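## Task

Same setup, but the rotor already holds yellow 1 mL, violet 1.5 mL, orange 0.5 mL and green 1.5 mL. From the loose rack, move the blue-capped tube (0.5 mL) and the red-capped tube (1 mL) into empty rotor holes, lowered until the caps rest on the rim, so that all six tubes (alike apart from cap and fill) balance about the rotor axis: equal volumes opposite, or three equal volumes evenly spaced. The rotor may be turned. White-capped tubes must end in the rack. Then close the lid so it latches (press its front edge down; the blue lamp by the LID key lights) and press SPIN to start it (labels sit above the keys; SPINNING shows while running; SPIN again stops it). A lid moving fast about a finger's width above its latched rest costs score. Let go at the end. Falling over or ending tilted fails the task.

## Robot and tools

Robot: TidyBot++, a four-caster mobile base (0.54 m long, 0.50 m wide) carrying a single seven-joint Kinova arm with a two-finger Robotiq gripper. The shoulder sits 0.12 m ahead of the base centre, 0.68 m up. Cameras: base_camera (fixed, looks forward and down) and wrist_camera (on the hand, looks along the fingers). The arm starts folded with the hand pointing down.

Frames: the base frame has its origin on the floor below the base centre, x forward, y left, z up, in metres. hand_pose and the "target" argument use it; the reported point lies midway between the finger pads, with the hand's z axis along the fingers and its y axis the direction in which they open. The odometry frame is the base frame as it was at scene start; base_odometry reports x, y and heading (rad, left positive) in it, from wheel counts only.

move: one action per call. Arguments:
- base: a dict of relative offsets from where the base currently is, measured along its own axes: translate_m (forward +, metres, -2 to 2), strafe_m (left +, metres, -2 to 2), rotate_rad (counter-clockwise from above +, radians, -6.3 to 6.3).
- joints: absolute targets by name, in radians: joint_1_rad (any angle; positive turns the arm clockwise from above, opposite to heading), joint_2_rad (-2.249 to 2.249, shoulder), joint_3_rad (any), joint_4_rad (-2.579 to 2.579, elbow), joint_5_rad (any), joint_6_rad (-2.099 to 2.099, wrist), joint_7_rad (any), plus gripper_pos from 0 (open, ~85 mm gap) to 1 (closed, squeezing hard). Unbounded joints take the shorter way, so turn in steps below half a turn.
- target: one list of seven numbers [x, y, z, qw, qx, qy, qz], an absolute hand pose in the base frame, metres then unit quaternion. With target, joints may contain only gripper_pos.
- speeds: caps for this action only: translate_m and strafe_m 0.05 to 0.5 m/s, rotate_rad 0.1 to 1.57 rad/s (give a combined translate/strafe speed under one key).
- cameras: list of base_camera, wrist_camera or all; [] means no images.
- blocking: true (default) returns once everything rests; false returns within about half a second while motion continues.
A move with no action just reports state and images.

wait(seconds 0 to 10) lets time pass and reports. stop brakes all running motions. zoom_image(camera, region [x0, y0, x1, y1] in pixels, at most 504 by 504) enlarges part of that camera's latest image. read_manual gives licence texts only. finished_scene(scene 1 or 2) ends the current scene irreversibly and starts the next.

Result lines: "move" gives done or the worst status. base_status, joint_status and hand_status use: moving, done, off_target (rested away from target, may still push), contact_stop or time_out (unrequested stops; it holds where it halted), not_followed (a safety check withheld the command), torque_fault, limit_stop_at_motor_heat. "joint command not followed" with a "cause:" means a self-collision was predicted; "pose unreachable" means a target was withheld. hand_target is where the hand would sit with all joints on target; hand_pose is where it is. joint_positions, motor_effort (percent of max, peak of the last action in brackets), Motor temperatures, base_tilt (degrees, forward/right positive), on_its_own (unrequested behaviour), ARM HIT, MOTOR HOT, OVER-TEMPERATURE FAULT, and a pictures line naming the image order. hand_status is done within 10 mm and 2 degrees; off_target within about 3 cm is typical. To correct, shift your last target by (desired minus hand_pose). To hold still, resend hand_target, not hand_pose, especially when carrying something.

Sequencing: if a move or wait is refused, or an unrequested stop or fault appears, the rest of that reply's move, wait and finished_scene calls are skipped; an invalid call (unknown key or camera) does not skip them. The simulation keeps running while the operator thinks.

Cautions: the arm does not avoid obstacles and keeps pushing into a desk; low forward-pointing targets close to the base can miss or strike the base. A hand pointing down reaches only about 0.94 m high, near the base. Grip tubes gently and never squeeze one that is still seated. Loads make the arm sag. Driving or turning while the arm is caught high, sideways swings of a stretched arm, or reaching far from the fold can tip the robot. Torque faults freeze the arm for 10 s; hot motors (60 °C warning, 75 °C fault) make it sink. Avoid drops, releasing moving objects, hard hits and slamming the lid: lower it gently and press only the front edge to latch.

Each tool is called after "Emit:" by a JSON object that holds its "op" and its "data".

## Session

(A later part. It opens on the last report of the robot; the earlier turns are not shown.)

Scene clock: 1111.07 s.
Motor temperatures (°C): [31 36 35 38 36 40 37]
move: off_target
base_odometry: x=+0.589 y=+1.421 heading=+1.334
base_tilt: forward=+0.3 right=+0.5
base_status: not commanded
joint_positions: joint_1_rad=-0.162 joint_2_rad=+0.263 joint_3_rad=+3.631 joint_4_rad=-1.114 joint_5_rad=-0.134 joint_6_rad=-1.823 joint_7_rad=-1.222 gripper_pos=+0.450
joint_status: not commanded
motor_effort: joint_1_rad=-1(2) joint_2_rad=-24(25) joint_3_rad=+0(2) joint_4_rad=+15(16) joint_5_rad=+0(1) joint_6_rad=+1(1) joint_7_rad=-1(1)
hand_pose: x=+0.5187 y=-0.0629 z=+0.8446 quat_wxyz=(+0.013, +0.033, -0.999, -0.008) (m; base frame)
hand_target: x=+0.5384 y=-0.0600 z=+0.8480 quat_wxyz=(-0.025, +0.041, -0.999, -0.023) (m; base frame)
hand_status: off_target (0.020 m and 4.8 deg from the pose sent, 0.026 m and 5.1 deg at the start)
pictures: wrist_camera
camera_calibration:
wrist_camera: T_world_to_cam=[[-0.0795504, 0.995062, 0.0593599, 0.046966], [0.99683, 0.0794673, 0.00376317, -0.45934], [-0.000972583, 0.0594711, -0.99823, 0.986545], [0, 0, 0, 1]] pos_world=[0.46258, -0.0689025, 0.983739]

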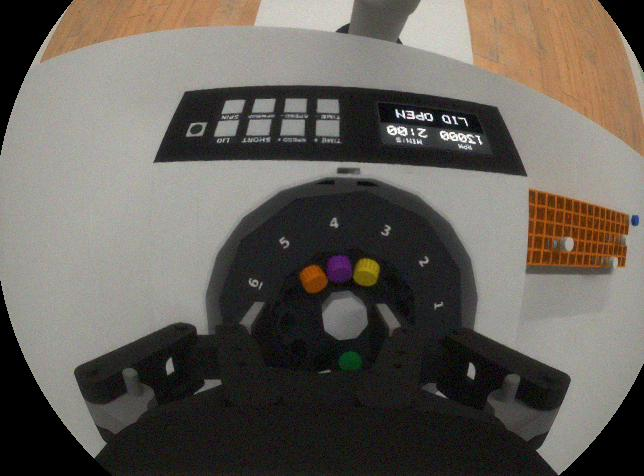

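Emit:
{"op": "move", "data": {"target": [0.5384, -0.0310, 0.848, -0.0247, 0.0414, -0.9983, -0.0234], "cameras": ["wrist_camera"]}}

Emit:
{"op": "zoom_image", "data": {"camera": "wrist_camera", "region": [220, 200, 420, 400]}}

Scene clock: 1117.27 s.
Motor temperatures (°C): [31 36 35 38 36 40 37]
move: off_target
base_odometry: x=+0.589 y=+1.421 heading=+1.334
base_tilt: forward=+0.4 right=+0.5
base_status: not commanded
joint_positions: joint_1_rad=-0.192 joint_2_rad=+0.262 joint_3_rad=+3.617 joint_4_rad=-1.115 joint_5_rad=-0.134 joint_6_rad=-1.822 joint_7_rad=-1.248 gripper_pos=+0.450
joint_status: not commanded
motor_effort: joint_1_rad=+0(2) joint_2_rad=-24(25) joint_3_rad=+1(2) joint_4_rad=+15(16) joint_5_rad=+0(1) joint_6_rad=+0(1) joint_7_rad=+0(1)
hand_pose: x=+0.5210 y=-0.0461 z=+0.8442 quat_wxyz=(+0.013, +0.041, -0.999, -0.010) (m; base frame)
hand_target: x=+0.5384 y=-0.0310 z=+0.8480 quat_wxyz=(-0.025, +0.041, -0.999, -0.023) (m; base frame)
hand_status: off_target (0.023 m and 4.6 deg from the pose sent, 0.038 m and 4.8 deg at the start)
pictures: wrist_camera
camera_calibration:
wrist_camera: T_world_to_cam=[[-0.0964608, 0.993385, 0.0622954, 0.0367516], [0.995335, 0.0963932, 0.00409595, -0.461645], [-0.001936, 0.0623999, -0.998049, 0.985701], [0, 0, 0, 1]] pos_world=[0.464944, -0.0535167, 0.983379]

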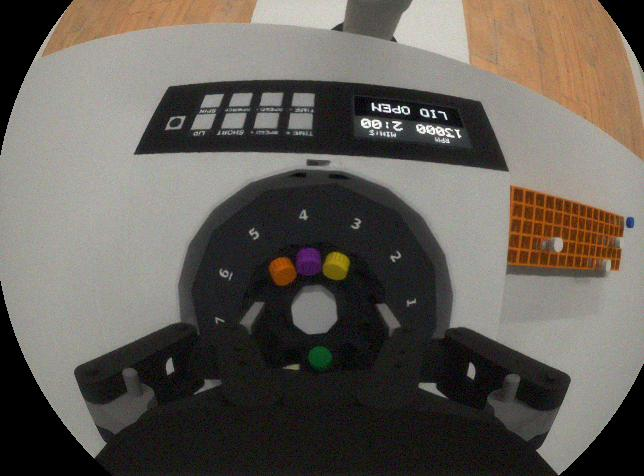

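Scaled by 2.520.

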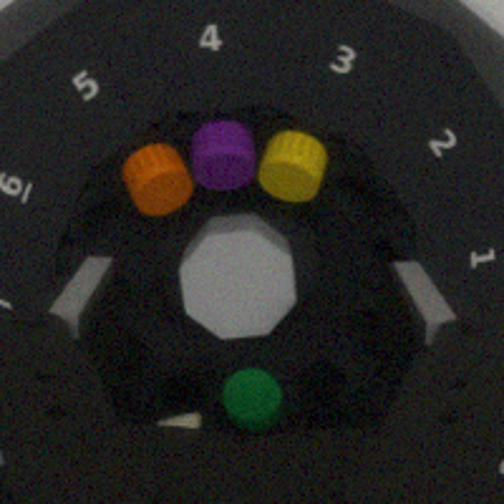

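Emit:
{"op": "move", "data": {"target": [0.5384, -0.0340, 0.8310, -0.0247, 0.0414, -0.9983, -0.0234], "cameras": ["wrist_camera"]}}

Emit:
{"op": "zoom_image", "data": {"camera": "wrist_camera", "region": [220, 220, 420, 420]}}

Scene clock: 1126.37 s.
Motor temperatures (°C): [31 36 35 38 36 40 37]
move: off_target
base_odometry: x=+0.589 y=+1.421 heading=+1.334
base_tilt: forward=+0.4 right=+0.5
base_status: not commanded
joint_positions: joint_1_rad=-0.192 joint_2_rad=+0.257 joint_3_rad=+3.617 joint_4_rad=-1.178 joint_5_rad=-0.134 joint_6_rad=-1.769 joint_7_rad=-1.248 gripper_pos=+0.450
joint_status: not commanded
motor_effort: joint_1_rad=-1(1) joint_2_rad=-24(25) joint_3_rad=+0(1) joint_4_rad=+15(16) joint_5_rad=+0(1) joint_6_rad=+0(1) joint_7_rad=+0(1)
hand_pose: x=+0.5203 y=-0.0481 z=+0.8269 quat_wxyz=(+0.015, +0.037, -0.999, -0.013) (m; base frame)
hand_target: x=+0.5384 y=-0.0340 z=+0.8310 quat_wxyz=(-0.025, +0.041, -0.999, -0.023) (m; base frame)
hand_status: off_target (0.023 m and 4.8 deg from the pose sent, 0.025 m and 4.6 deg at the start)
pictures: wrist_camera
camera_calibration:
wrist_camera: T_world_to_cam=[[-0.0882517, 0.99379, 0.0677661, 0.0309538], [0.99608, 0.0884619, -0.00010218, -0.458047], [-0.00609626, 0.0674914, -0.997701, 0.970614], [0, 0, 0, 1]] pos_world=[0.4649, -0.05575, 0.966238]

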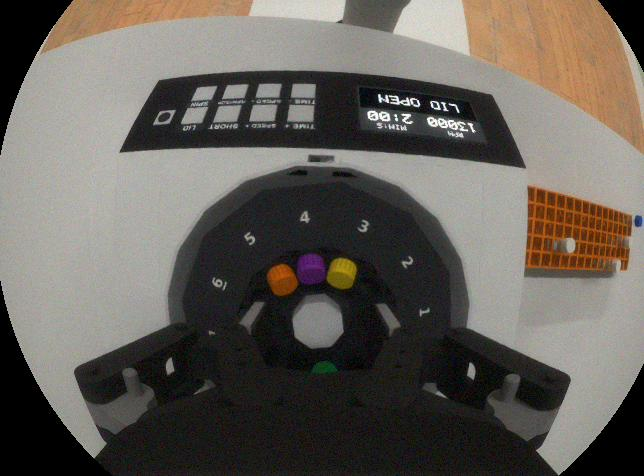

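Scaled by 2.520.

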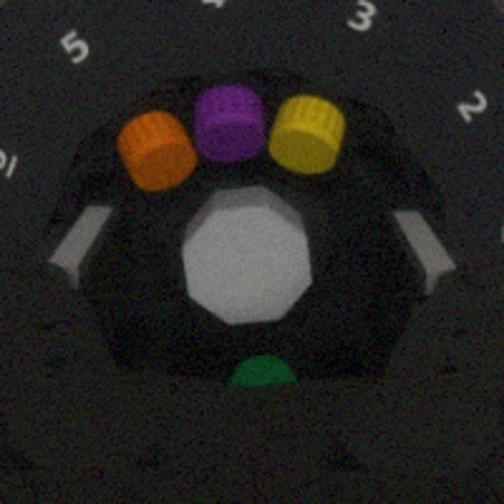

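Emit:
{"op": "move", "data": {"joints": {"gripper_pos": 0.8}, "cameras": ["wrist_camera"]}}

Emit:
{"op": "zoom_image", "data": {"camera": "wrist_camera", "region": [220, 220, 420, 420]}}

Scene clock: 1139.37 s.
Motor temperatures (°C): [31 36 35 38 36 40 37]
move: done
base_odometry: x=+0.589 y=+1.421 heading=+1.334
base_tilt: forward=+0.3 right=+0.5
base_status: not commanded
joint_positions: joint_1_rad=-0.192 joint_2_rad=+0.255 joint_3_rad=+3.617 joint_4_rad=-1.179 joint_5_rad=-0.133 joint_6_rad=-1.767 joint_7_rad=-1.248 gripper_pos=+0.779
joint_status: all done
motor_effort: joint_1_rad=-3(5) joint_2_rad=-23(24) joint_3_rad=-1(3) joint_4_rad=+16(16) joint_5_rad=-3(5) joint_6_rad=+0(1) joint_7_rad=+0(1)
hand_pose: x=+0.5208 y=-0.0488 z=+0.8274 quat_wxyz=(+0.013, +0.037, -0.999, -0.012) (m; base frame)
hand_target: x=+0.5384 y=-0.0340 z=+0.8310 quat_wxyz=(-0.025, +0.041, -0.999, -0.023) (m; base frame)
hand_status: not commanded
pictures: wrist_camera
camera_calibration:
wrist_camera: T_world_to_cam=[[-0.087577, 0.993927, 0.0666329, 0.0322248], [0.996156, 0.0875226, 0.00374161, -0.461701], [-0.00211299, 0.0667044, -0.997771, 0.969158], [0, 0, 0, 1]] pos_world=[0.464796, -0.0562669, 0.966578]

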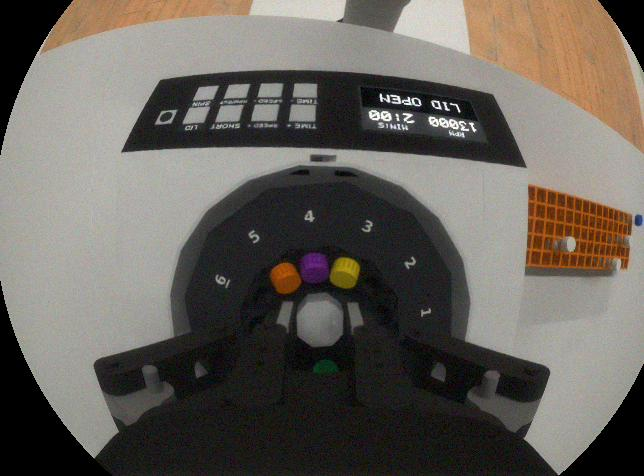

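Scaled by 2.520.

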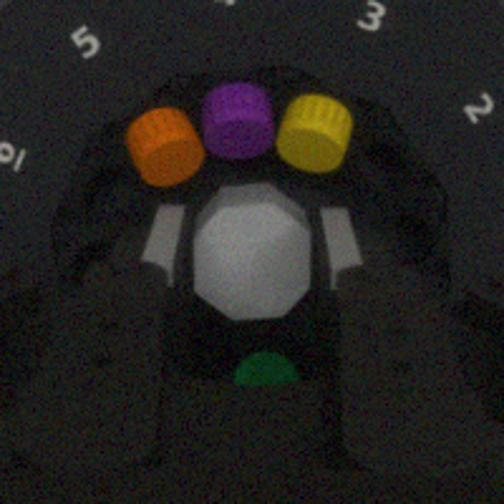

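Emit:
{"op": "move", "data": {"joints": {"joint_7_rad": -2.44}, "cameras": ["wrist_camera"]}}

Emit:
{"op": "zoom_image", "data": {"camera": "wrist_camera", "region": [170, 150, 420, 400]}}

Scene clock: 1149.30 s.
Motor temperatures (°C): [31 36 35 38 36 40 37]
move: done
base_odometry: x=+0.589 y=+1.421 heading=+1.334
base_tilt: forward=+0.4 right=+0.5
base_status: not commanded
joint_positions: joint_1_rad=-0.192 joint_2_rad=+0.255 joint_3_rad=+3.617 joint_4_rad=-1.179 joint_5_rad=-0.133 joint_6_rad=-1.765 joint_7_rad=-2.389 gripper_pos=+0.779
joint_status: all done
motor_effort: joint_1_rad=+0(3) joint_2_rad=-23(24) joint_3_rad=+1(2) joint_4_rad=+15(16) joint_5_rad=+1(3) joint_6_rad=+0(1) joint_7_rad=+0(1)
hand_pose: x=+0.5211 y=-0.0487 z=+0.8276 quat_wxyz=(+0.017, -0.508, -0.861, -0.003) (m; base frame)
hand_target: x=+0.5384 y=-0.0340 z=+0.8310 quat_wxyz=(-0.008, -0.518, -0.855, -0.033) (m; base frame)
hand_status: not commanded
pictures: wrist_camera
camera_calibration:
wrist_camera: T_world_to_cam=[[0.868118, 0.495455, 0.0299277, -0.459686], [0.495764, -0.86845, -0.00346055, -0.241871], [0.0242762, 0.0178412, -0.999546, 0.954709], [0, 0, 0, 1]] pos_world=[0.495796, 0.000667662, 0.967196]

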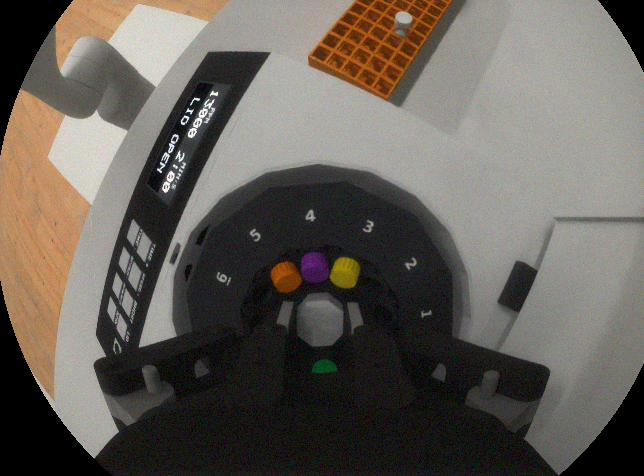

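Scaled by 2.016.

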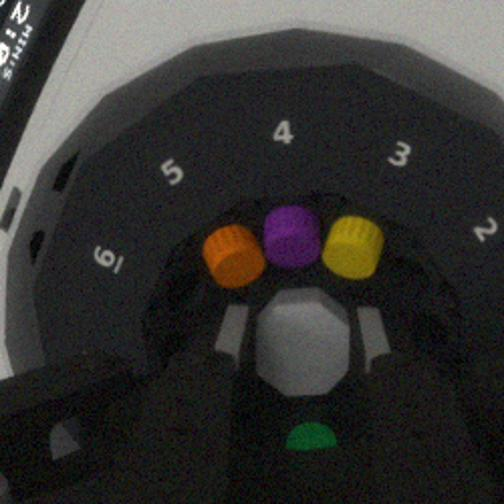

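Emit:
{"op": "move", "data": {"joints": {"gripper_pos": 0.45}, "cameras": []}}

Emit:
{"op": "move", "data": {"joints": {"joint_4_rad": -0.90, "joint_6_rad": -2.04}, "cameras": ["wrist_camera"]}}

Scene clock: 1158.57 s.
Motor temperatures (°C): [31 36 35 38 36 40 37]
move: done
base_odometry: x=+0.589 y=+1.421 heading=+1.334
base_tilt: forward=+0.4 right=+0.5
base_status: not commanded
joint_positions: joint_1_rad=-0.192 joint_2_rad=+0.255 joint_3_rad=+3.617 joint_4_rad=-1.180 joint_5_rad=-0.133 joint_6_rad=-1.765 joint_7_rad=-2.389 gripper_pos=+0.450
joint_status: all done
motor_effort: joint_1_rad=+0(2) joint_2_rad=-24(27) joint_3_rad=+1(1) joint_4_rad=+15(17) joint_5_rad=+0(1) joint_6_rad=+1(1) joint_7_rad=+0(1)
hand_pose: x=+0.5207 y=-0.0486 z=+0.8271 quat_wxyz=(+0.018, -0.508, -0.861, -0.003) (m; base frame)
hand_target: x=+0.5384 y=-0.0340 z=+0.8310 quat_wxyz=(-0.008, -0.518, -0.855, -0.033) (m; base frame)
hand_status: not commanded
pictures: none
No camera images: "cameras" was empty.

Scene clock: 1159.93 s.
Motor temperatures (°C): [31 36 35 38 36 40 37]
move: done
base_odometry: x=+0.589 y=+1.421 heading=+1.334
base_tilt: forward=+0.4 right=+0.5
base_status: not commanded
joint_positions: joint_1_rad=-0.192 joint_2_rad=+0.252 joint_3_rad=+3.617 joint_4_rad=-0.908 joint_5_rad=-0.133 joint_6_rad=-1.971 joint_7_rad=-2.389 gripper_pos=+0.450
joint_status: all done
motor_effort: joint_1_rad=-1(1) joint_2_rad=-23(26) joint_3_rad=+0(1) joint_4_rad=+14(17) joint_5_rad=+0(1) joint_6_rad=+0(1) joint_7_rad=+0(1)
hand_pose: x=+0.5170 y=-0.0407 z=+0.9090 quat_wxyz=(-0.015, -0.494, -0.869, -0.008) (m; base frame)
hand_target: x=+0.4967 y=-0.0195 z=+0.9163 quat_wxyz=(+0.014, -0.498, -0.867, -0.018) (m; base frame)
hand_status: not commanded
pictures: wrist_camera
camera_calibration:
wrist_camera: T_world_to_cam=[[0.848176, 0.525039, 0.0702239, -0.48763], [0.522817, -0.851067, 0.0484447, -0.293068], [0.0852006, -0.00437535, -0.996354, 1.00072], [0, 0, 0, 1]] pos_world=[0.481555, 0.0109828, 1.04551]

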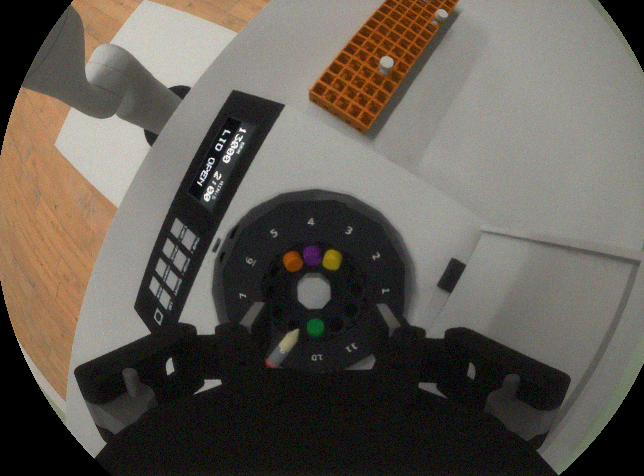

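Emit:
{"op": "zoom_image", "data": {"camera": "wrist_camera", "region": [230, 260, 390, 380]}}

Scaled by 3.150.

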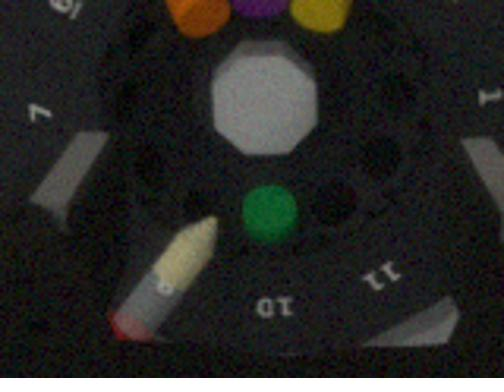

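Emit:
{"op": "move", "data": {"target": [0.505, -0.14, 0.905, -0.2658, 0.6646, 0.6418, 0.2753], "joints": {"gripper_pos": 0.62}, "cameras": ["wrist_camera"]}}

Scene clock: 1197.30 s.
Motor temperatures (°C): [31 37 35 38 36 40 37]
move: off_target
base_odometry: x=+0.589 y=+1.421 heading=+1.334
base_tilt: forward=+0.4 right=+0.5
base_status: not commanded
joint_positions: joint_1_rad=+0.959 joint_2_rad=+0.582 joint_3_rad=+2.632 joint_4_rad=-0.745 joint_5_rad=-0.451 joint_6_rad=-2.063 joint_7_rad=-2.892 gripper_pos=+0.620
joint_status: all done
motor_effort: joint_1_rad=+0(9) joint_2_rad=-32(34) joint_3_rad=-5(7) joint_4_rad=+14(18) joint_5_rad=-5(6) joint_6_rad=-1(6) joint_7_rad=-1(3)
hand_pose: x=+0.5331 y=-0.1588 z=+0.8902 quat_wxyz=(+0.203, -0.684, -0.643, -0.278) (m; base frame)
hand_target: x=+0.5244 y=-0.1439 z=+0.9027 quat_wxyz=(+0.241, -0.674, -0.634, -0.291) (m; base frame)
hand_status: off_target (0.037 m and 7.5 deg from the pose sent, 0.100 m and 55.7 deg at the start; a joint's target at an end of its range on 65 of 65 steps)
pictures: wrist_camera
camera_calibration:
wrist_camera: T_world_to_cam=[[0.987068, -0.105976, 0.120277, -0.65678], [-0.00907139, -0.786029, -0.618123, 0.486127], [0.160047, 0.609038, -0.776825, 0.842174], [0, 0, 0, 1]] pos_world=[0.517909, -0.200408, 1.0337]

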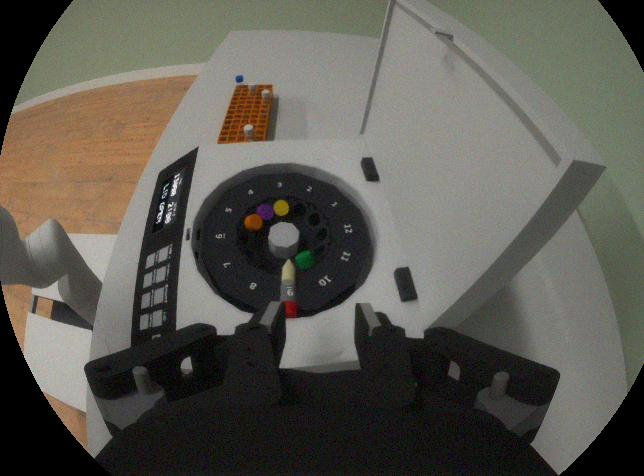

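Emit:
{"op": "move", "data": {"cameras": ["wrist_camera"]}}

Scene clock: 1236.43 s.
Motor temperatures (°C): [31 37 35 38 37 40 37]
base_odometry: x=+0.589 y=+1.421 heading=+1.334
base_tilt: forward=+0.4 right=+0.5
base_status: not commanded
joint_positions: joint_1_rad=+0.959 joint_2_rad=+0.582 joint_3_rad=+2.632 joint_4_rad=-0.745 joint_5_rad=-0.452 joint_6_rad=-2.063 joint_7_rad=-2.893 gripper_pos=+0.620
joint_status: all done
motor_effort: joint_1_rad=+0(9) joint_2_rad=-32(34) joint_3_rad=-6(7) joint_4_rad=+14(18) joint_5_rad=-5(6) joint_6_rad=-1(6) joint_7_rad=-1(3)
hand_pose: x=+0.5332 y=-0.1585 z=+0.8905 quat_wxyz=(+0.204, -0.684, -0.642, -0.279) (m; base frame)
hand_target: x=+0.5244 y=-0.1439 z=+0.9027 quat_wxyz=(+0.241, -0.674, -0.634, -0.291) (m; base frame)
hand_status: off_target (0.037 m and 7.5 deg from the pose sent, 0.100 m and 55.7 deg at the start; a joint's target at an end of its range on 65 of 65 steps)
pictures: wrist_camera
camera_calibration:
wrist_camera: T_world_to_cam=[[0.987005, -0.106714, 0.120139, -0.656859], [-0.00950614, -0.785114, -0.619278, 0.487977], [0.160409, 0.610088, -0.775926, 0.841354], [0, 0, 0, 1]] pos_world=[0.518002, -0.200278, 1.03394]

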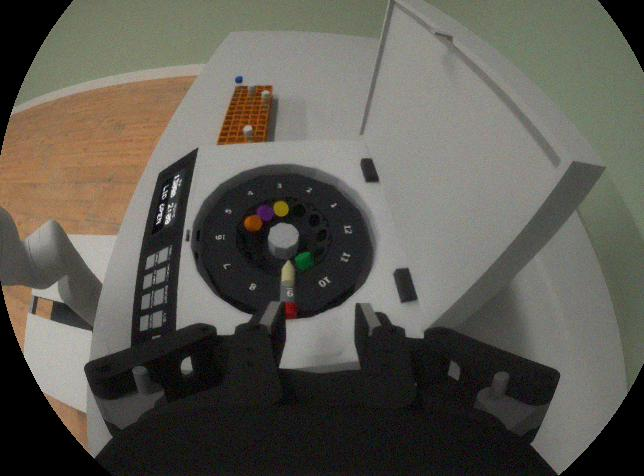

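Emit:
{"op": "move", "data": {"target": [0.513, -0.135, 0.8825, -0.2621, 0.6715, 0.6486, 0.2444], "cameras": ["wrist_camera"]}}

Scene clock: 1272.33 s.
Motor temperatures (°C): [31 37 35 38 37 40 37]
move: off_target
base_odometry: x=+0.589 y=+1.421 heading=+1.334
base_tilt: forward=+0.4 right=+0.5
base_status: not commanded
joint_positions: joint_1_rad=+0.928 joint_2_rad=+0.582 joint_3_rad=+2.635 joint_4_rad=-0.766 joint_5_rad=-0.452 joint_6_rad=-2.063 joint_7_rad=-2.893 gripper_pos=+0.620
joint_status: not commanded
motor_effort: joint_1_rad=-1(2) joint_2_rad=-31(33) joint_3_rad=-6(7) joint_4_rad=+14(15) joint_5_rad=-5(5) joint_6_rad=+0(1) joint_7_rad=+0(1)
hand_pose: x=+0.5349 y=-0.1436 z=+0.8854 quat_wxyz=(+0.217, -0.675, -0.651, -0.271) (m; base frame)
hand_target: x=+0.5219 y=-0.1367 z=+0.8810 quat_wxyz=(+0.250, -0.676, -0.646, -0.252) (m; base frame)
hand_status: off_target (0.024 m and 6.0 deg from the pose sent, 0.032 m and 7.9 deg at the start; a joint's target at an end of its range on 14 of 14 steps)
pictures: wrist_camera
camera_calibration:
wrist_camera: T_world_to_cam=[[0.992145, -0.0741972, 0.100717, -0.637257], [0.00521385, -0.779889, -0.625896, 0.495284], [0.124988, 0.621505, -0.773376, 0.846412], [0, 0, 0, 1]] pos_world=[0.523878, -0.187066, 1.02877]

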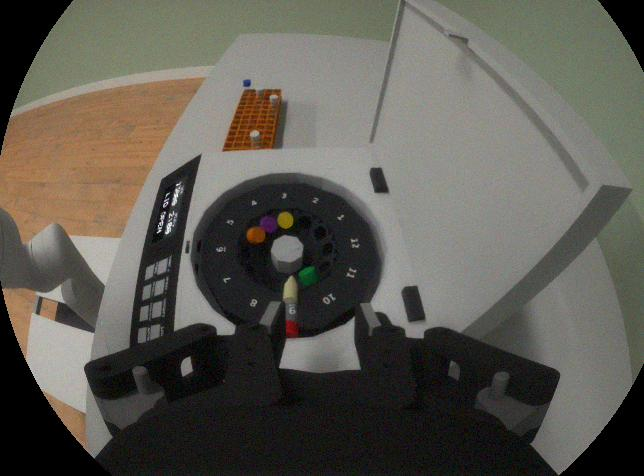

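Emit:
{"op": "move", "data": {"target": [0.5, -0.1264, 0.859, -0.2824, 0.6715, 0.6486, 0.2207], "cameras": ["wrist_camera"]}}

Emit:
{"op": "zoom_image", "data": {"camera": "wrist_camera", "region": [180, 240, 440, 430]}}

Scene clock: 1279.37 s.
Motor temperatures (°C): [31 37 35 38 37 40 37]
move: off_target
base_odometry: x=+0.589 y=+1.421 heading=+1.334
base_tilt: forward=+0.4 right=+0.5
base_status: not commanded
joint_positions: joint_1_rad=+0.928 joint_2_rad=+0.582 joint_3_rad=+2.644 joint_4_rad=-0.876 joint_5_rad=-0.452 joint_6_rad=-2.063 joint_7_rad=-2.893 gripper_pos=+0.620
joint_status: not commanded
motor_effort: joint_1_rad=-1(1) joint_2_rad=-32(33) joint_3_rad=-6(7) joint_4_rad=+13(15) joint_5_rad=-5(5) joint_6_rad=-1(2) joint_7_rad=-1(1)
hand_pose: x=+0.5182 y=-0.1299 z=+0.8610 quat_wxyz=(+0.268, -0.675, -0.640, -0.251) (m; base frame)
hand_target: x=+0.5000 y=-0.1264 z=+0.8590 quat_wxyz=(+0.282, -0.671, -0.649, -0.221) (m; base frame)
hand_status: off_target (0.019 m and 4.1 deg from the pose sent, 0.047 m and 9.5 deg at the start)
pictures: wrist_camera
camera_calibration:
wrist_camera: T_world_to_cam=[[0.998496, -0.0548089, 0.000877189, -0.531967], [-0.0405622, -0.749528, -0.660729, 0.548493], [0.0368713, 0.6597, -0.750624, 0.852127], [0, 0, 0, 1]] pos_world=[0.521996, -0.180194, 1.0025]

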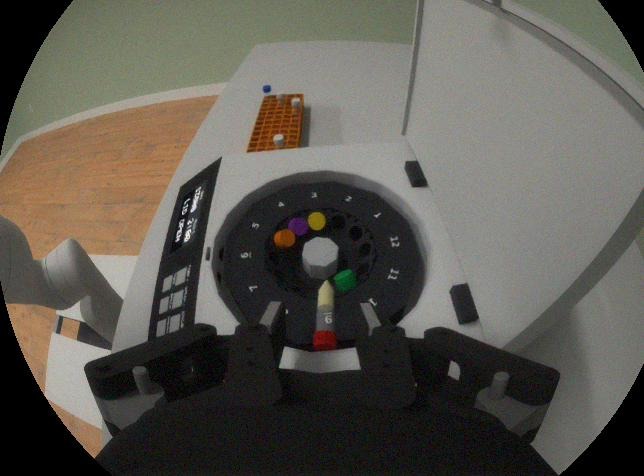

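Scaled by 1.938.

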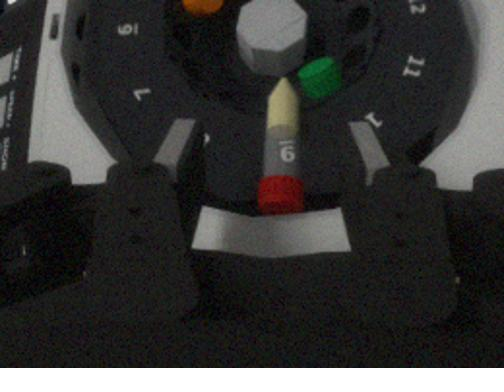

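Emit:
{"op": "move", "data": {"target": [0.505, -0.1225, 0.847, -0.2824, 0.6715, 0.6486, 0.2207], "cameras": ["wrist_camera"]}}

Emit:
{"op": "zoom_image", "data": {"camera": "wrist_camera", "region": [220, 260, 420, 410]}}

Scene clock: 1313.13 s.
Motor temperatures (°C): [31 37 35 38 37 40 37]
move: off_target
base_odometry: x=+0.589 y=+1.421 heading=+1.334
base_tilt: forward=+0.4 right=+0.5
base_status: not commanded
joint_positions: joint_1_rad=+0.923 joint_2_rad=+0.582 joint_3_rad=+2.649 joint_4_rad=-0.917 joint_5_rad=-0.452 joint_6_rad=-2.063 joint_7_rad=-2.893 gripper_pos=+0.620
joint_status: not commanded
motor_effort: joint_1_rad=-1(1) joint_2_rad=-32(33) joint_3_rad=-6(7) joint_4_rad=+13(14) joint_5_rad=-5(5) joint_6_rad=-2(2) joint_7_rad=-1(1)
hand_pose: x=+0.5118 y=-0.1233 z=+0.8523 quat_wxyz=(+0.287, -0.674, -0.636, -0.243) (m; base frame)
hand_target: x=+0.5050 y=-0.1225 z=+0.8470 quat_wxyz=(+0.282, -0.671, -0.649, -0.221) (m; base frame)
hand_status: off_target (0.009 m and 3.0 deg from the pose sent, 0.021 m and 4.1 deg at the start)
pictures: wrist_camera
camera_calibration:
wrist_camera: T_world_to_cam=[[0.998374, -0.043477, -0.0368724, -0.491633], [-0.056973, -0.738558, -0.671779, 0.566598], [0.00197455, 0.672787, -0.739834, 0.851743], [0, 0, 0, 1]] pos_world=[0.521433, -0.175951, 0.992649]

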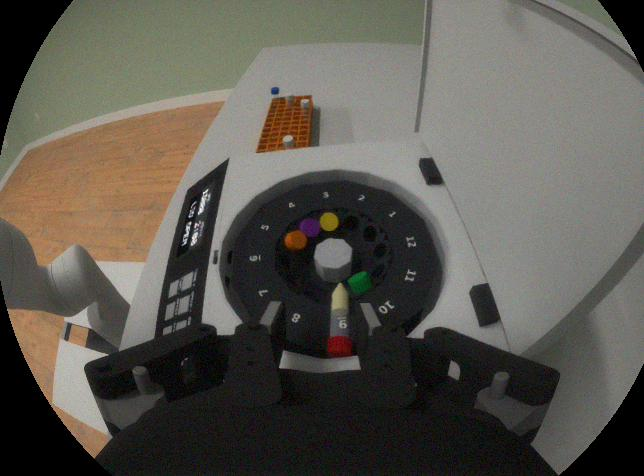

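Scaled by 2.520.

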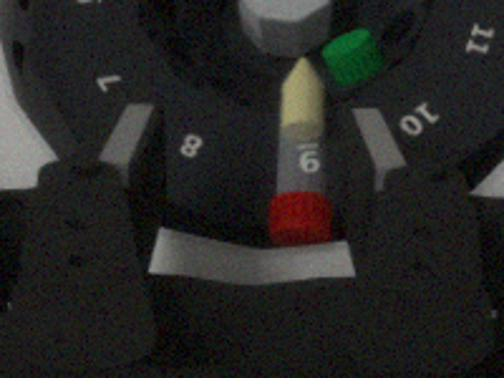

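Emit:
{"op": "move", "data": {"target": [0.517, -0.124, 0.843, -0.2734, 0.6715, 0.6486, 0.2317], "cameras": ["wrist_camera"]}}

Emit:
{"op": "zoom_image", "data": {"camera": "wrist_camera", "region": [220, 260, 420, 410]}}

Scene clock: 1338.80 s.
Motor temperatures (°C): [31 38 35 38 37 40 37]
move: off_target
base_odometry: x=+0.589 y=+1.421 heading=+1.334
base_tilt: forward=+0.4 right=+0.5
base_status: not commanded
joint_positions: joint_1_rad=+0.922 joint_2_rad=+0.582 joint_3_rad=+2.649 joint_4_rad=-0.917 joint_5_rad=-0.452 joint_6_rad=-2.061 joint_7_rad=-2.893 gripper_pos=+0.620
joint_status: not commanded
motor_effort: joint_1_rad=+0(1) joint_2_rad=-32(32) joint_3_rad=-5(6) joint_4_rad=+14(14) joint_5_rad=-5(5) joint_6_rad=-2(2) joint_7_rad=-1(1)
hand_pose: x=+0.5126 y=-0.1230 z=+0.8521 quat_wxyz=(+0.286, -0.674, -0.637, -0.243) (m; base frame)
hand_target: x=+0.5170 y=-0.1240 z=+0.8430 quat_wxyz=(+0.273, -0.671, -0.649, -0.232) (m; base frame)
hand_status: off_target (0.010 m and 2.4 deg from the pose sent, 0.011 m and 2.5 deg at the start)
pictures: wrist_camera
camera_calibration:
wrist_camera: T_world_to_cam=[[0.998407, -0.0438928, -0.0354422, -0.493669], [-0.0563202, -0.738928, -0.671427, 0.566004], [0.00328162, 0.672354, -0.740223, 0.85106], [0, 0, 0, 1]] pos_world=[0.521968, -0.175646, 0.992508]

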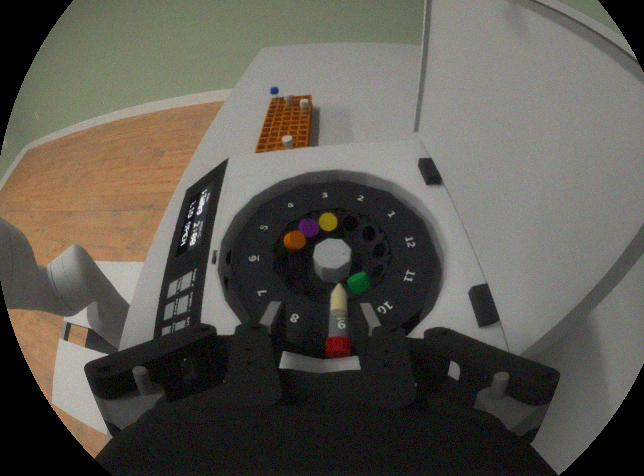

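Scaled by 2.520.

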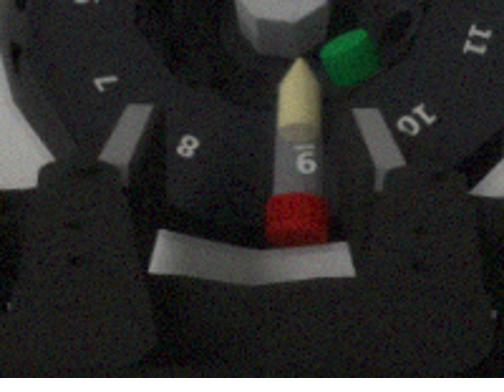

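Emit:
{"op": "move", "data": {"target": [0.526, -0.126, 0.839, -0.2734, 0.6715, 0.6486, 0.2317], "cameras": ["wrist_camera"]}}

Emit:
{"op": "zoom_image", "data": {"camera": "wrist_camera", "region": [220, 260, 420, 410]}}

Scene clock: 1342.30 s.
Motor temperatures (°C): [31 38 35 38 37 40 37]
move: off_target
base_odometry: x=+0.589 y=+1.421 heading=+1.334
base_tilt: forward=+0.4 right=+0.5
base_status: not commanded
joint_positions: joint_1_rad=+0.909 joint_2_rad=+0.594 joint_3_rad=+2.649 joint_4_rad=-0.895 joint_5_rad=-0.452 joint_6_rad=-2.061 joint_7_rad=-2.893 gripper_pos=+0.620
joint_status: not commanded
motor_effort: joint_1_rad=-1(1) joint_2_rad=-32(33) joint_3_rad=-6(6) joint_4_rad=+13(14) joint_5_rad=-5(5) joint_6_rad=-2(3) joint_7_rad=+0(1)
hand_pose: x=+0.5191 y=-0.1226 z=+0.8524 quat_wxyz=(+0.283, -0.670, -0.641, -0.246) (m; base frame)
hand_target: x=+0.5260 y=-0.1260 z=+0.8390 quat_wxyz=(+0.273, -0.671, -0.649, -0.232) (m; base frame)
hand_status: off_target (0.015 m and 2.2 deg from the pose sent, 0.019 m and 2.4 deg at the start)
pictures: wrist_camera
camera_calibration:
wrist_camera: T_world_to_cam=[[0.999054, -0.0363113, -0.0239123, -0.509396], [-0.0429604, -0.739862, -0.671385, 0.559804], [0.00668707, 0.671778, -0.740723, 0.849559], [0, 0, 0, 1]] pos_world=[0.527282, -0.175034, 0.992951]

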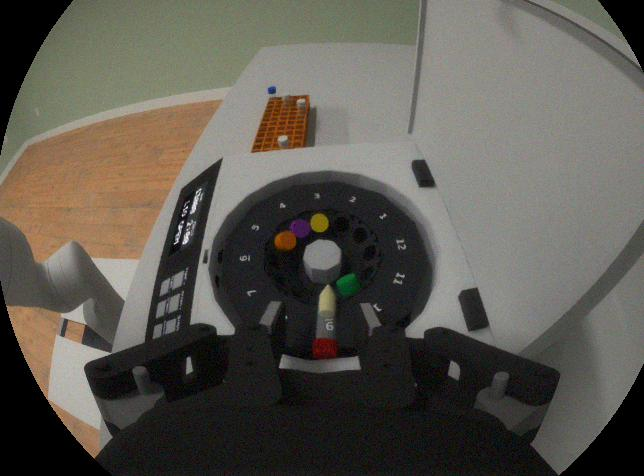

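Scaled by 2.520.

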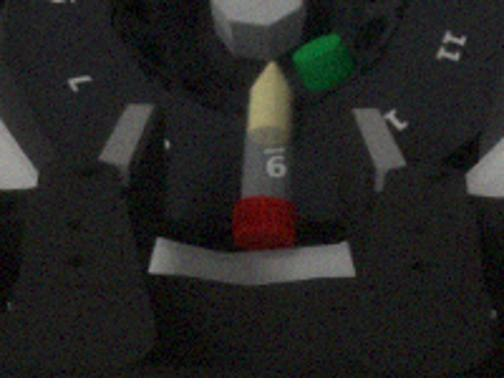

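Emit:
{"op": "move", "data": {"target": [0.529, -0.127, 0.832, -0.2734, 0.6715, 0.6486, 0.2317], "cameras": ["wrist_camera"]}}

Emit:
{"op": "zoom_image", "data": {"camera": "wrist_camera", "region": [220, 260, 420, 410]}}

Scene clock: 1347.87 s.
Motor temperatures (°C): [31 38 35 38 37 40 37]
move: off_target
base_odometry: x=+0.589 y=+1.421 heading=+1.334
base_tilt: forward=+0.4 right=+0.5
base_status: not commanded
joint_positions: joint_1_rad=+0.909 joint_2_rad=+0.597 joint_3_rad=+2.649 joint_4_rad=-0.898 joint_5_rad=-0.451 joint_6_rad=-2.061 joint_7_rad=-2.893 gripper_pos=+0.620
joint_status: not commanded
motor_effort: joint_1_rad=-1(1) joint_2_rad=-32(33) joint_3_rad=-6(7) joint_4_rad=+14(14) joint_5_rad=-5(5) joint_6_rad=-2(2) joint_7_rad=+0(1)
hand_pose: x=+0.5191 y=-0.1227 z=+0.8506 quat_wxyz=(+0.286, -0.670, -0.640, -0.245) (m; base frame)
hand_target: x=+0.5290 y=-0.1270 z=+0.8320 quat_wxyz=(+0.273, -0.671, -0.649, -0.232) (m; base frame)
hand_status: off_target (0.022 m and 2.3 deg from the pose sent, 0.023 m and 2.2 deg at the start)
pictures: wrist_camera
camera_calibration:
wrist_camera: T_world_to_cam=[[0.998958, -0.0357619, -0.0283524, -0.505537], [-0.0455267, -0.737631, -0.673668, 0.562051], [0.00317804, 0.674257, -0.73849, 0.848539], [0, 0, 0, 1]] pos_world=[0.527902, -0.175626, 0.99094]

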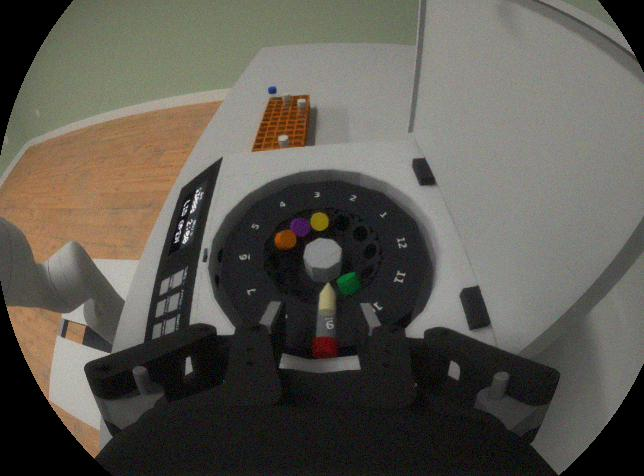

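Scaled by 2.520.

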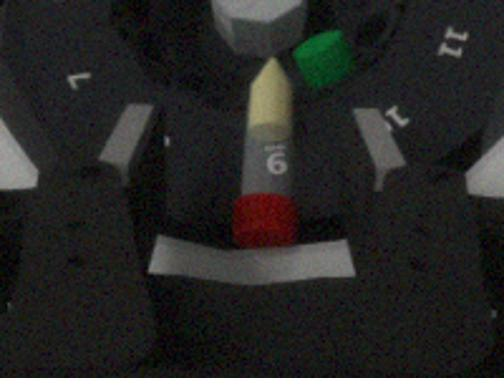

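Emit:
{"op": "move", "data": {"target": [0.532, -0.129, 0.825, -0.2734, 0.6715, 0.6486, 0.2317], "cameras": ["wrist_camera"]}}

Emit:
{"op": "zoom_image", "data": {"camera": "wrist_camera", "region": [220, 260, 420, 410]}}

Scene clock: 1351.40 s.
Motor temperatures (°C): [31 38 35 38 37 40 37]
move: off_target
base_odometry: x=+0.589 y=+1.421 heading=+1.334
base_tilt: forward=+0.4 right=+0.5
base_status: not commanded
joint_positions: joint_1_rad=+0.909 joint_2_rad=+0.607 joint_3_rad=+2.649 joint_4_rad=-0.899 joint_5_rad=-0.448 joint_6_rad=-2.059 joint_7_rad=-2.893 gripper_pos=+0.620
joint_status: not commanded
motor_effort: joint_1_rad=-1(1) joint_2_rad=-32(34) joint_3_rad=-6(7) joint_4_rad=+13(14) joint_5_rad=-5(6) joint_6_rad=-2(3) joint_7_rad=+0(1)
hand_pose: x=+0.5201 y=-0.1245 z=+0.8463 quat_wxyz=(+0.289, -0.670, -0.638, -0.245) (m; base frame)
hand_target: x=+0.5320 y=-0.1290 z=+0.8250 quat_wxyz=(+0.273, -0.671, -0.649, -0.232) (m; base frame)
hand_status: off_target (0.025 m and 2.6 deg from the pose sent, 0.029 m and 2.3 deg at the start)
pictures: wrist_camera
camera_calibration:
wrist_camera: T_world_to_cam=[[0.998683, -0.0367981, -0.0357484, -0.500467], [-0.0512857, -0.734411, -0.676764, 0.563963], [-0.0013504, 0.677706, -0.735331, 0.846629], [0, 0, 0, 1]] pos_world=[0.529874, -0.178001, 0.986332]

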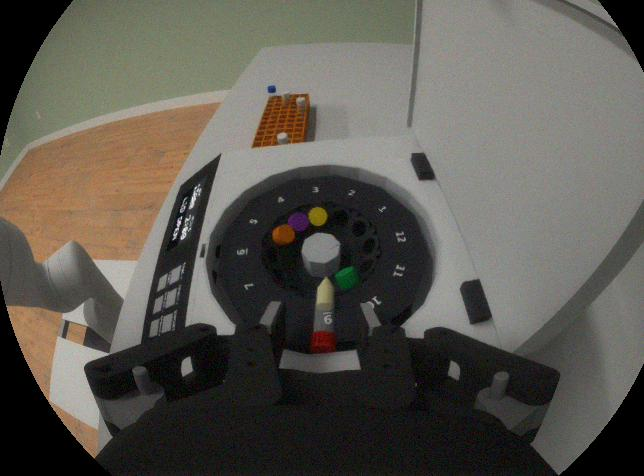

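Scaled by 2.520.

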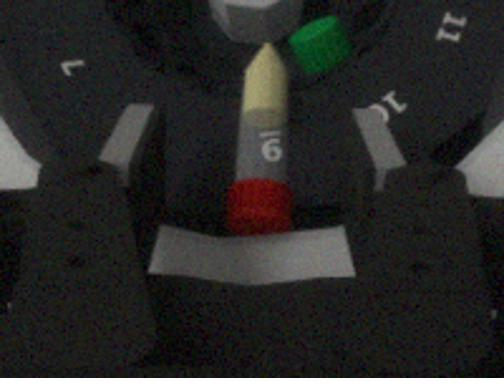

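Emit:
{"op": "move", "data": {"target": [0.534, -0.1275, 0.8185, -0.2734, 0.6715, 0.6486, 0.2317], "cameras": ["wrist_camera"]}}

Emit:
{"op": "zoom_image", "data": {"camera": "wrist_camera", "region": [220, 260, 420, 410]}}

Scene clock: 1356.83 s.
Motor temperatures (°C): [31 38 35 38 37 40 37]
move: off_target
base_odometry: x=+0.589 y=+1.421 heading=+1.334
base_tilt: forward=+0.4 right=+0.5
base_status: not commanded
joint_positions: joint_1_rad=+0.907 joint_2_rad=+0.609 joint_3_rad=+2.649 joint_4_rad=-0.918 joint_5_rad=-0.448 joint_6_rad=-2.048 joint_7_rad=-2.893 gripper_pos=+0.620
joint_status: not commanded
motor_effort: joint_1_rad=-1(1) joint_2_rad=-32(34) joint_3_rad=-6(7) joint_4_rad=+13(14) joint_5_rad=-5(5) joint_6_rad=-2(2) joint_7_rad=+0(1)
hand_pose: x=+0.5203 y=-0.1218 z=+0.8411 quat_wxyz=(+0.295, -0.671, -0.636, -0.243) (m; base frame)
hand_target: x=+0.5340 y=-0.1275 z=+0.8185 quat_wxyz=(+0.273, -0.671, -0.649, -0.232) (m; base frame)
hand_status: off_target (0.027 m and 3.2 deg from the pose sent, 0.031 m and 2.6 deg at the start)
pictures: wrist_camera
camera_calibration:
wrist_camera: T_world_to_cam=[[0.998252, -0.0366189, -0.0463808, -0.491589], [-0.0584182, -0.729885, -0.681069, 0.570227], [-0.00891266, 0.682588, -0.730749, 0.841643], [0, 0, 0, 1]] pos_world=[0.531543, -0.176298, 0.980593]

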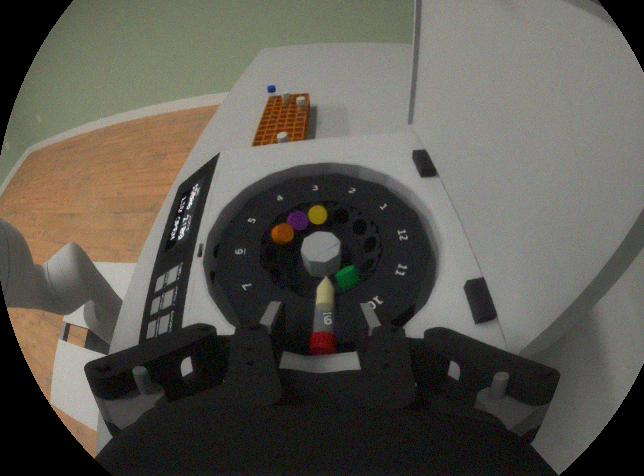

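Scaled by 2.520.

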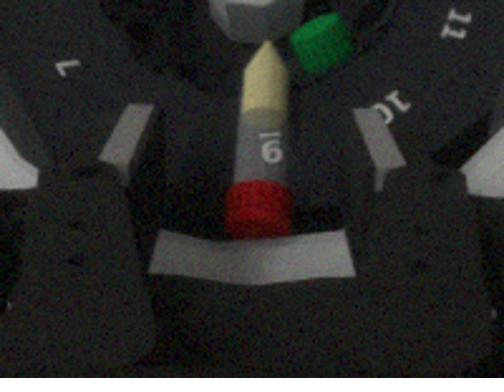

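Emit:
{"op": "move", "data": {"target": [0.535, -0.133, 0.818, -0.2734, 0.6715, 0.6486, 0.2317], "cameras": ["wrist_camera"]}}

Emit:
{"op": "zoom_image", "data": {"camera": "wrist_camera", "region": [220, 260, 420, 410]}}

Scene clock: 1390.50 s.
Motor temperatures (°C): [31 38 35 38 36 40 37]
move: off_target
base_odometry: x=+0.589 y=+1.421 heading=+1.334
base_tilt: forward=+0.4 right=+0.5
base_status: not commanded
joint_positions: joint_1_rad=+0.906 joint_2_rad=+0.613 joint_3_rad=+2.645 joint_4_rad=-0.911 joint_5_rad=-0.447 joint_6_rad=-2.048 joint_7_rad=-2.893 gripper_pos=+0.620
joint_status: not commanded
motor_effort: joint_1_rad=+0(1) joint_2_rad=-31(33) joint_3_rad=-5(7) joint_4_rad=+13(15) joint_5_rad=-4(5) joint_6_rad=-1(3) joint_7_rad=+0(1)
hand_pose: x=+0.5223 y=-0.1221 z=+0.8414 quat_wxyz=(+0.294, -0.669, -0.637, -0.245) (m; base frame)
hand_target: x=+0.5350 y=-0.1330 z=+0.8180 quat_wxyz=(+0.273, -0.671, -0.649, -0.232) (m; base frame)
hand_status: off_target (0.029 m and 3.1 deg from the pose sent, 0.030 m and 3.2 deg at the start)
pictures: wrist_camera
camera_calibration:
wrist_camera: T_world_to_cam=[[0.998551, -0.034466, -0.0413368, -0.497682], [-0.0534092, -0.729334, -0.68207, 0.568615], [-0.0066401, 0.683289, -0.730117, 0.840434], [0, 0, 0, 1]] pos_world=[0.53291, -0.176703, 0.980879]

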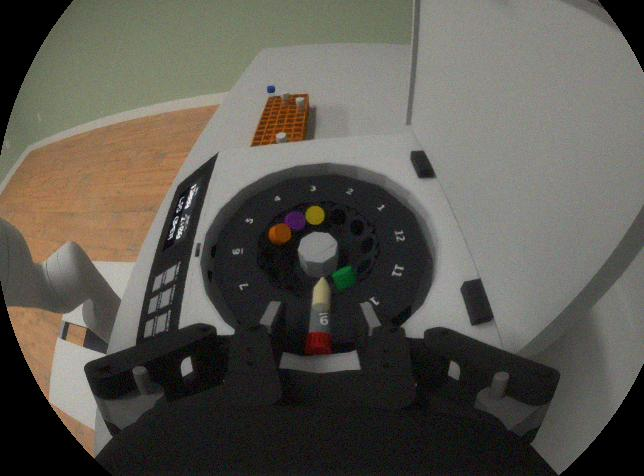

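Scaled by 2.520.

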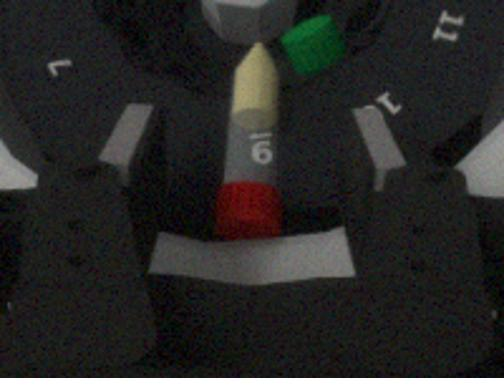

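Emit:
{"op": "move", "data": {"target": [0.534, -0.14, 0.819, -0.2734, 0.6715, 0.6486, 0.2317], "cameras": ["wrist_camera"]}}

Emit:
{"op": "zoom_image", "data": {"camera": "wrist_camera", "region": [220, 260, 420, 410]}}

Scene clock: 1394.90 s.
Motor temperatures (°C): [31 38 35 38 36 40 37]
move: off_target
base_odometry: x=+0.589 y=+1.421 heading=+1.334
base_tilt: forward=+0.3 right=+0.5
base_status: not commanded
joint_positions: joint_1_rad=+0.906 joint_2_rad=+0.619 joint_3_rad=+2.639 joint_4_rad=-0.892 joint_5_rad=-0.446 joint_6_rad=-2.048 joint_7_rad=-2.893 gripper_pos=+0.620
joint_status: not commanded
motor_effort: joint_1_rad=+0(2) joint_2_rad=-30(32) joint_3_rad=-5(6) joint_4_rad=+13(14) joint_5_rad=-3(4) joint_6_rad=-1(2) joint_7_rad=-1(1)
hand_pose: x=+0.5261 y=-0.1242 z=+0.8436 quat_wxyz=(+0.288, -0.668, -0.639, -0.249) (m; base frame)
hand_target: x=+0.5340 y=-0.1400 z=+0.8190 quat_wxyz=(+0.273, -0.671, -0.649, -0.232) (m; base frame)
hand_status: off_target (0.030 m and 2.8 deg from the pose sent, 0.031 m and 3.1 deg at the start)
pictures: wrist_camera
camera_calibration:
wrist_camera: T_world_to_cam=[[0.999025, -0.0349476, -0.0269748, -0.513939], [-0.0439593, -0.731174, -0.680773, 0.562468], [0.00406814, 0.681295, -0.731998, 0.839231], [0, 0, 0, 1]] pos_world=[0.534749, -0.178463, 0.983364]

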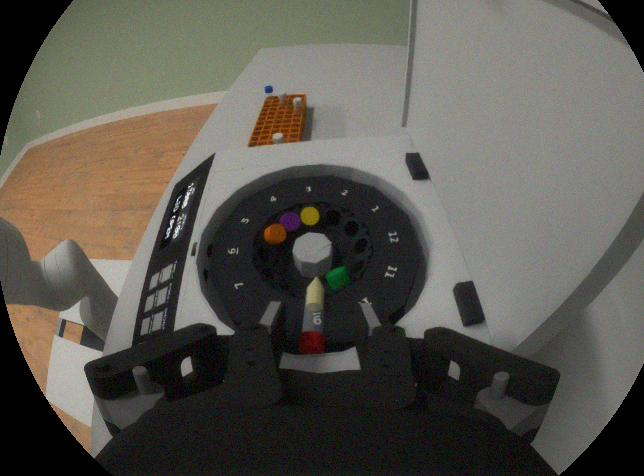

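Scaled by 2.520.

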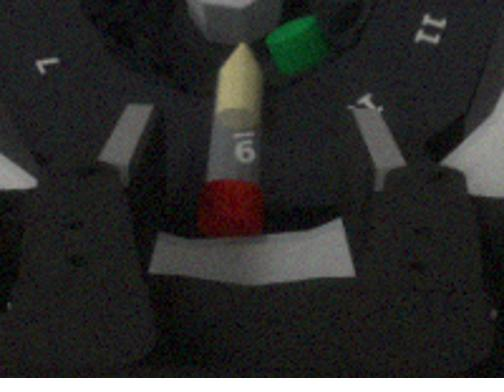

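Emit:
{"op": "move", "data": {"joints": {"joint_1_rad": 0.935, "joint_4_rad": -0.915}, "cameras": ["wrist_camera"]}}

Emit:
{"op": "zoom_image", "data": {"camera": "wrist_camera", "region": [220, 260, 420, 410]}}

Scene clock: 1409.23 s.
Motor temperatures (°C): [31 38 35 38 36 40 37]
move: done
base_odometry: x=+0.589 y=+1.421 heading=+1.334
base_tilt: forward=+0.4 right=+0.5
base_status: not commanded
joint_positions: joint_1_rad=+0.916 joint_2_rad=+0.619 joint_3_rad=+2.635 joint_4_rad=-0.895 joint_5_rad=-0.445 joint_6_rad=-2.048 joint_7_rad=-2.893 gripper_pos=+0.620
joint_status: all done
motor_effort: joint_1_rad=+0(2) joint_2_rad=-29(31) joint_3_rad=-4(5) joint_4_rad=+11(13) joint_5_rad=-1(3) joint_6_rad=-1(2) joint_7_rad=-1(1)
hand_pose: x=+0.5245 y=-0.1267 z=+0.8434 quat_wxyz=(+0.289, -0.670, -0.637, -0.250) (m; base frame)
hand_target: x=+0.5229 y=-0.1515 z=+0.8135 quat_wxyz=(+0.282, -0.683, -0.633, -0.232) (m; base frame)
hand_status: not commanded
pictures: wrist_camera
camera_calibration:
wrist_camera: T_world_to_cam=[[0.998775, -0.0405772, -0.0283207, -0.511799], [-0.0489783, -0.729127, -0.682624, 0.564903], [0.00704958, 0.683175, -0.730221, 0.837956], [0, 0, 0, 1]] pos_world=[0.532933, -0.181352, 0.983015]

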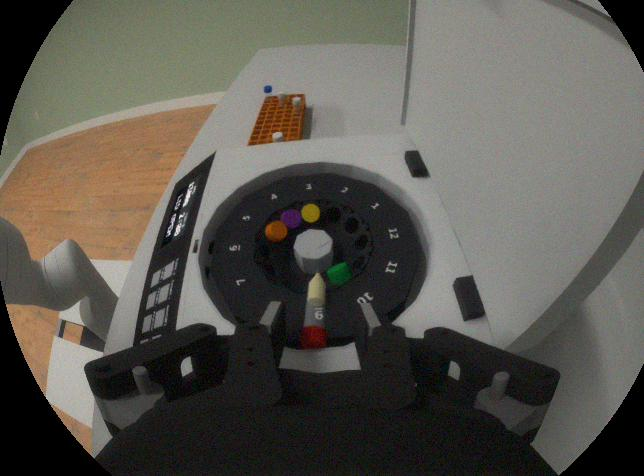

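Scaled by 2.520.

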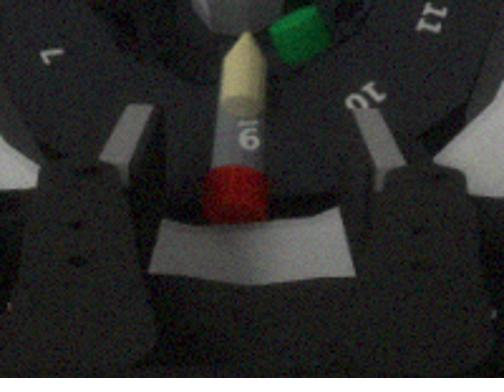

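Emit:
{"op": "move", "data": {"joints": {"joint_4_rad": -0.93}, "cameras": ["wrist_camera"]}}

Emit:
{"op": "zoom_image", "data": {"camera": "wrist_camera", "region": [220, 260, 420, 410]}}

Scene clock: 1417.57 s.
Motor temperatures (°C): [31 38 35 38 36 40 37]
move: done
base_odometry: x=+0.589 y=+1.421 heading=+1.334
base_tilt: forward=+0.4 right=+0.5
base_status: not commanded
joint_positions: joint_1_rad=+0.916 joint_2_rad=+0.619 joint_3_rad=+2.635 joint_4_rad=-0.896 joint_5_rad=-0.445 joint_6_rad=-2.048 joint_7_rad=-2.893 gripper_pos=+0.620
joint_status: all done
motor_effort: joint_1_rad=+0(1) joint_2_rad=-27(29) joint_3_rad=-4(4) joint_4_rad=+7(11) joint_5_rad=+1(3) joint_6_rad=-3(3) joint_7_rad=-1(1)
hand_pose: x=+0.5243 y=-0.1266 z=+0.8433 quat_wxyz=(+0.289, -0.670, -0.637, -0.250) (m; base frame)
hand_target: x=+0.5201 y=-0.1489 z=+0.8107 quat_wxyz=(+0.289, -0.682, -0.632, -0.230) (m; base frame)
hand_status: not commanded
pictures: wrist_camera
camera_calibration:
wrist_camera: T_world_to_cam=[[0.998764, -0.0404637, -0.0288526, -0.511162], [-0.0492571, -0.728931, -0.682813, 0.565227], [0.00659757, 0.68339, -0.730024, 0.837933], [0, 0, 0, 1]] pos_world=[0.532843, -0.181307, 0.982907]

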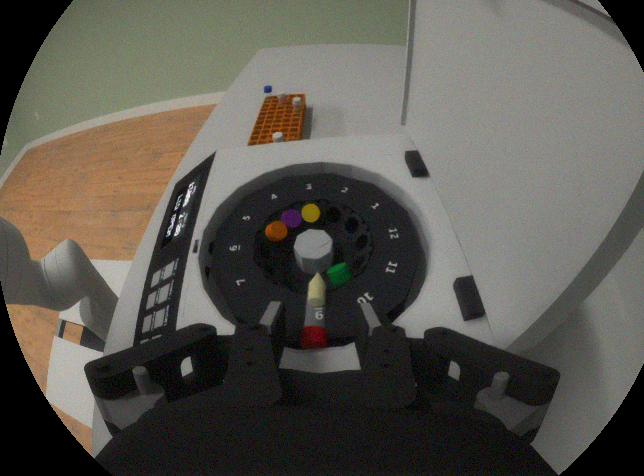

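Scaled by 2.520.

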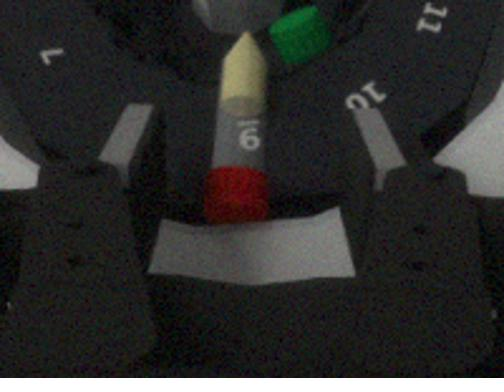

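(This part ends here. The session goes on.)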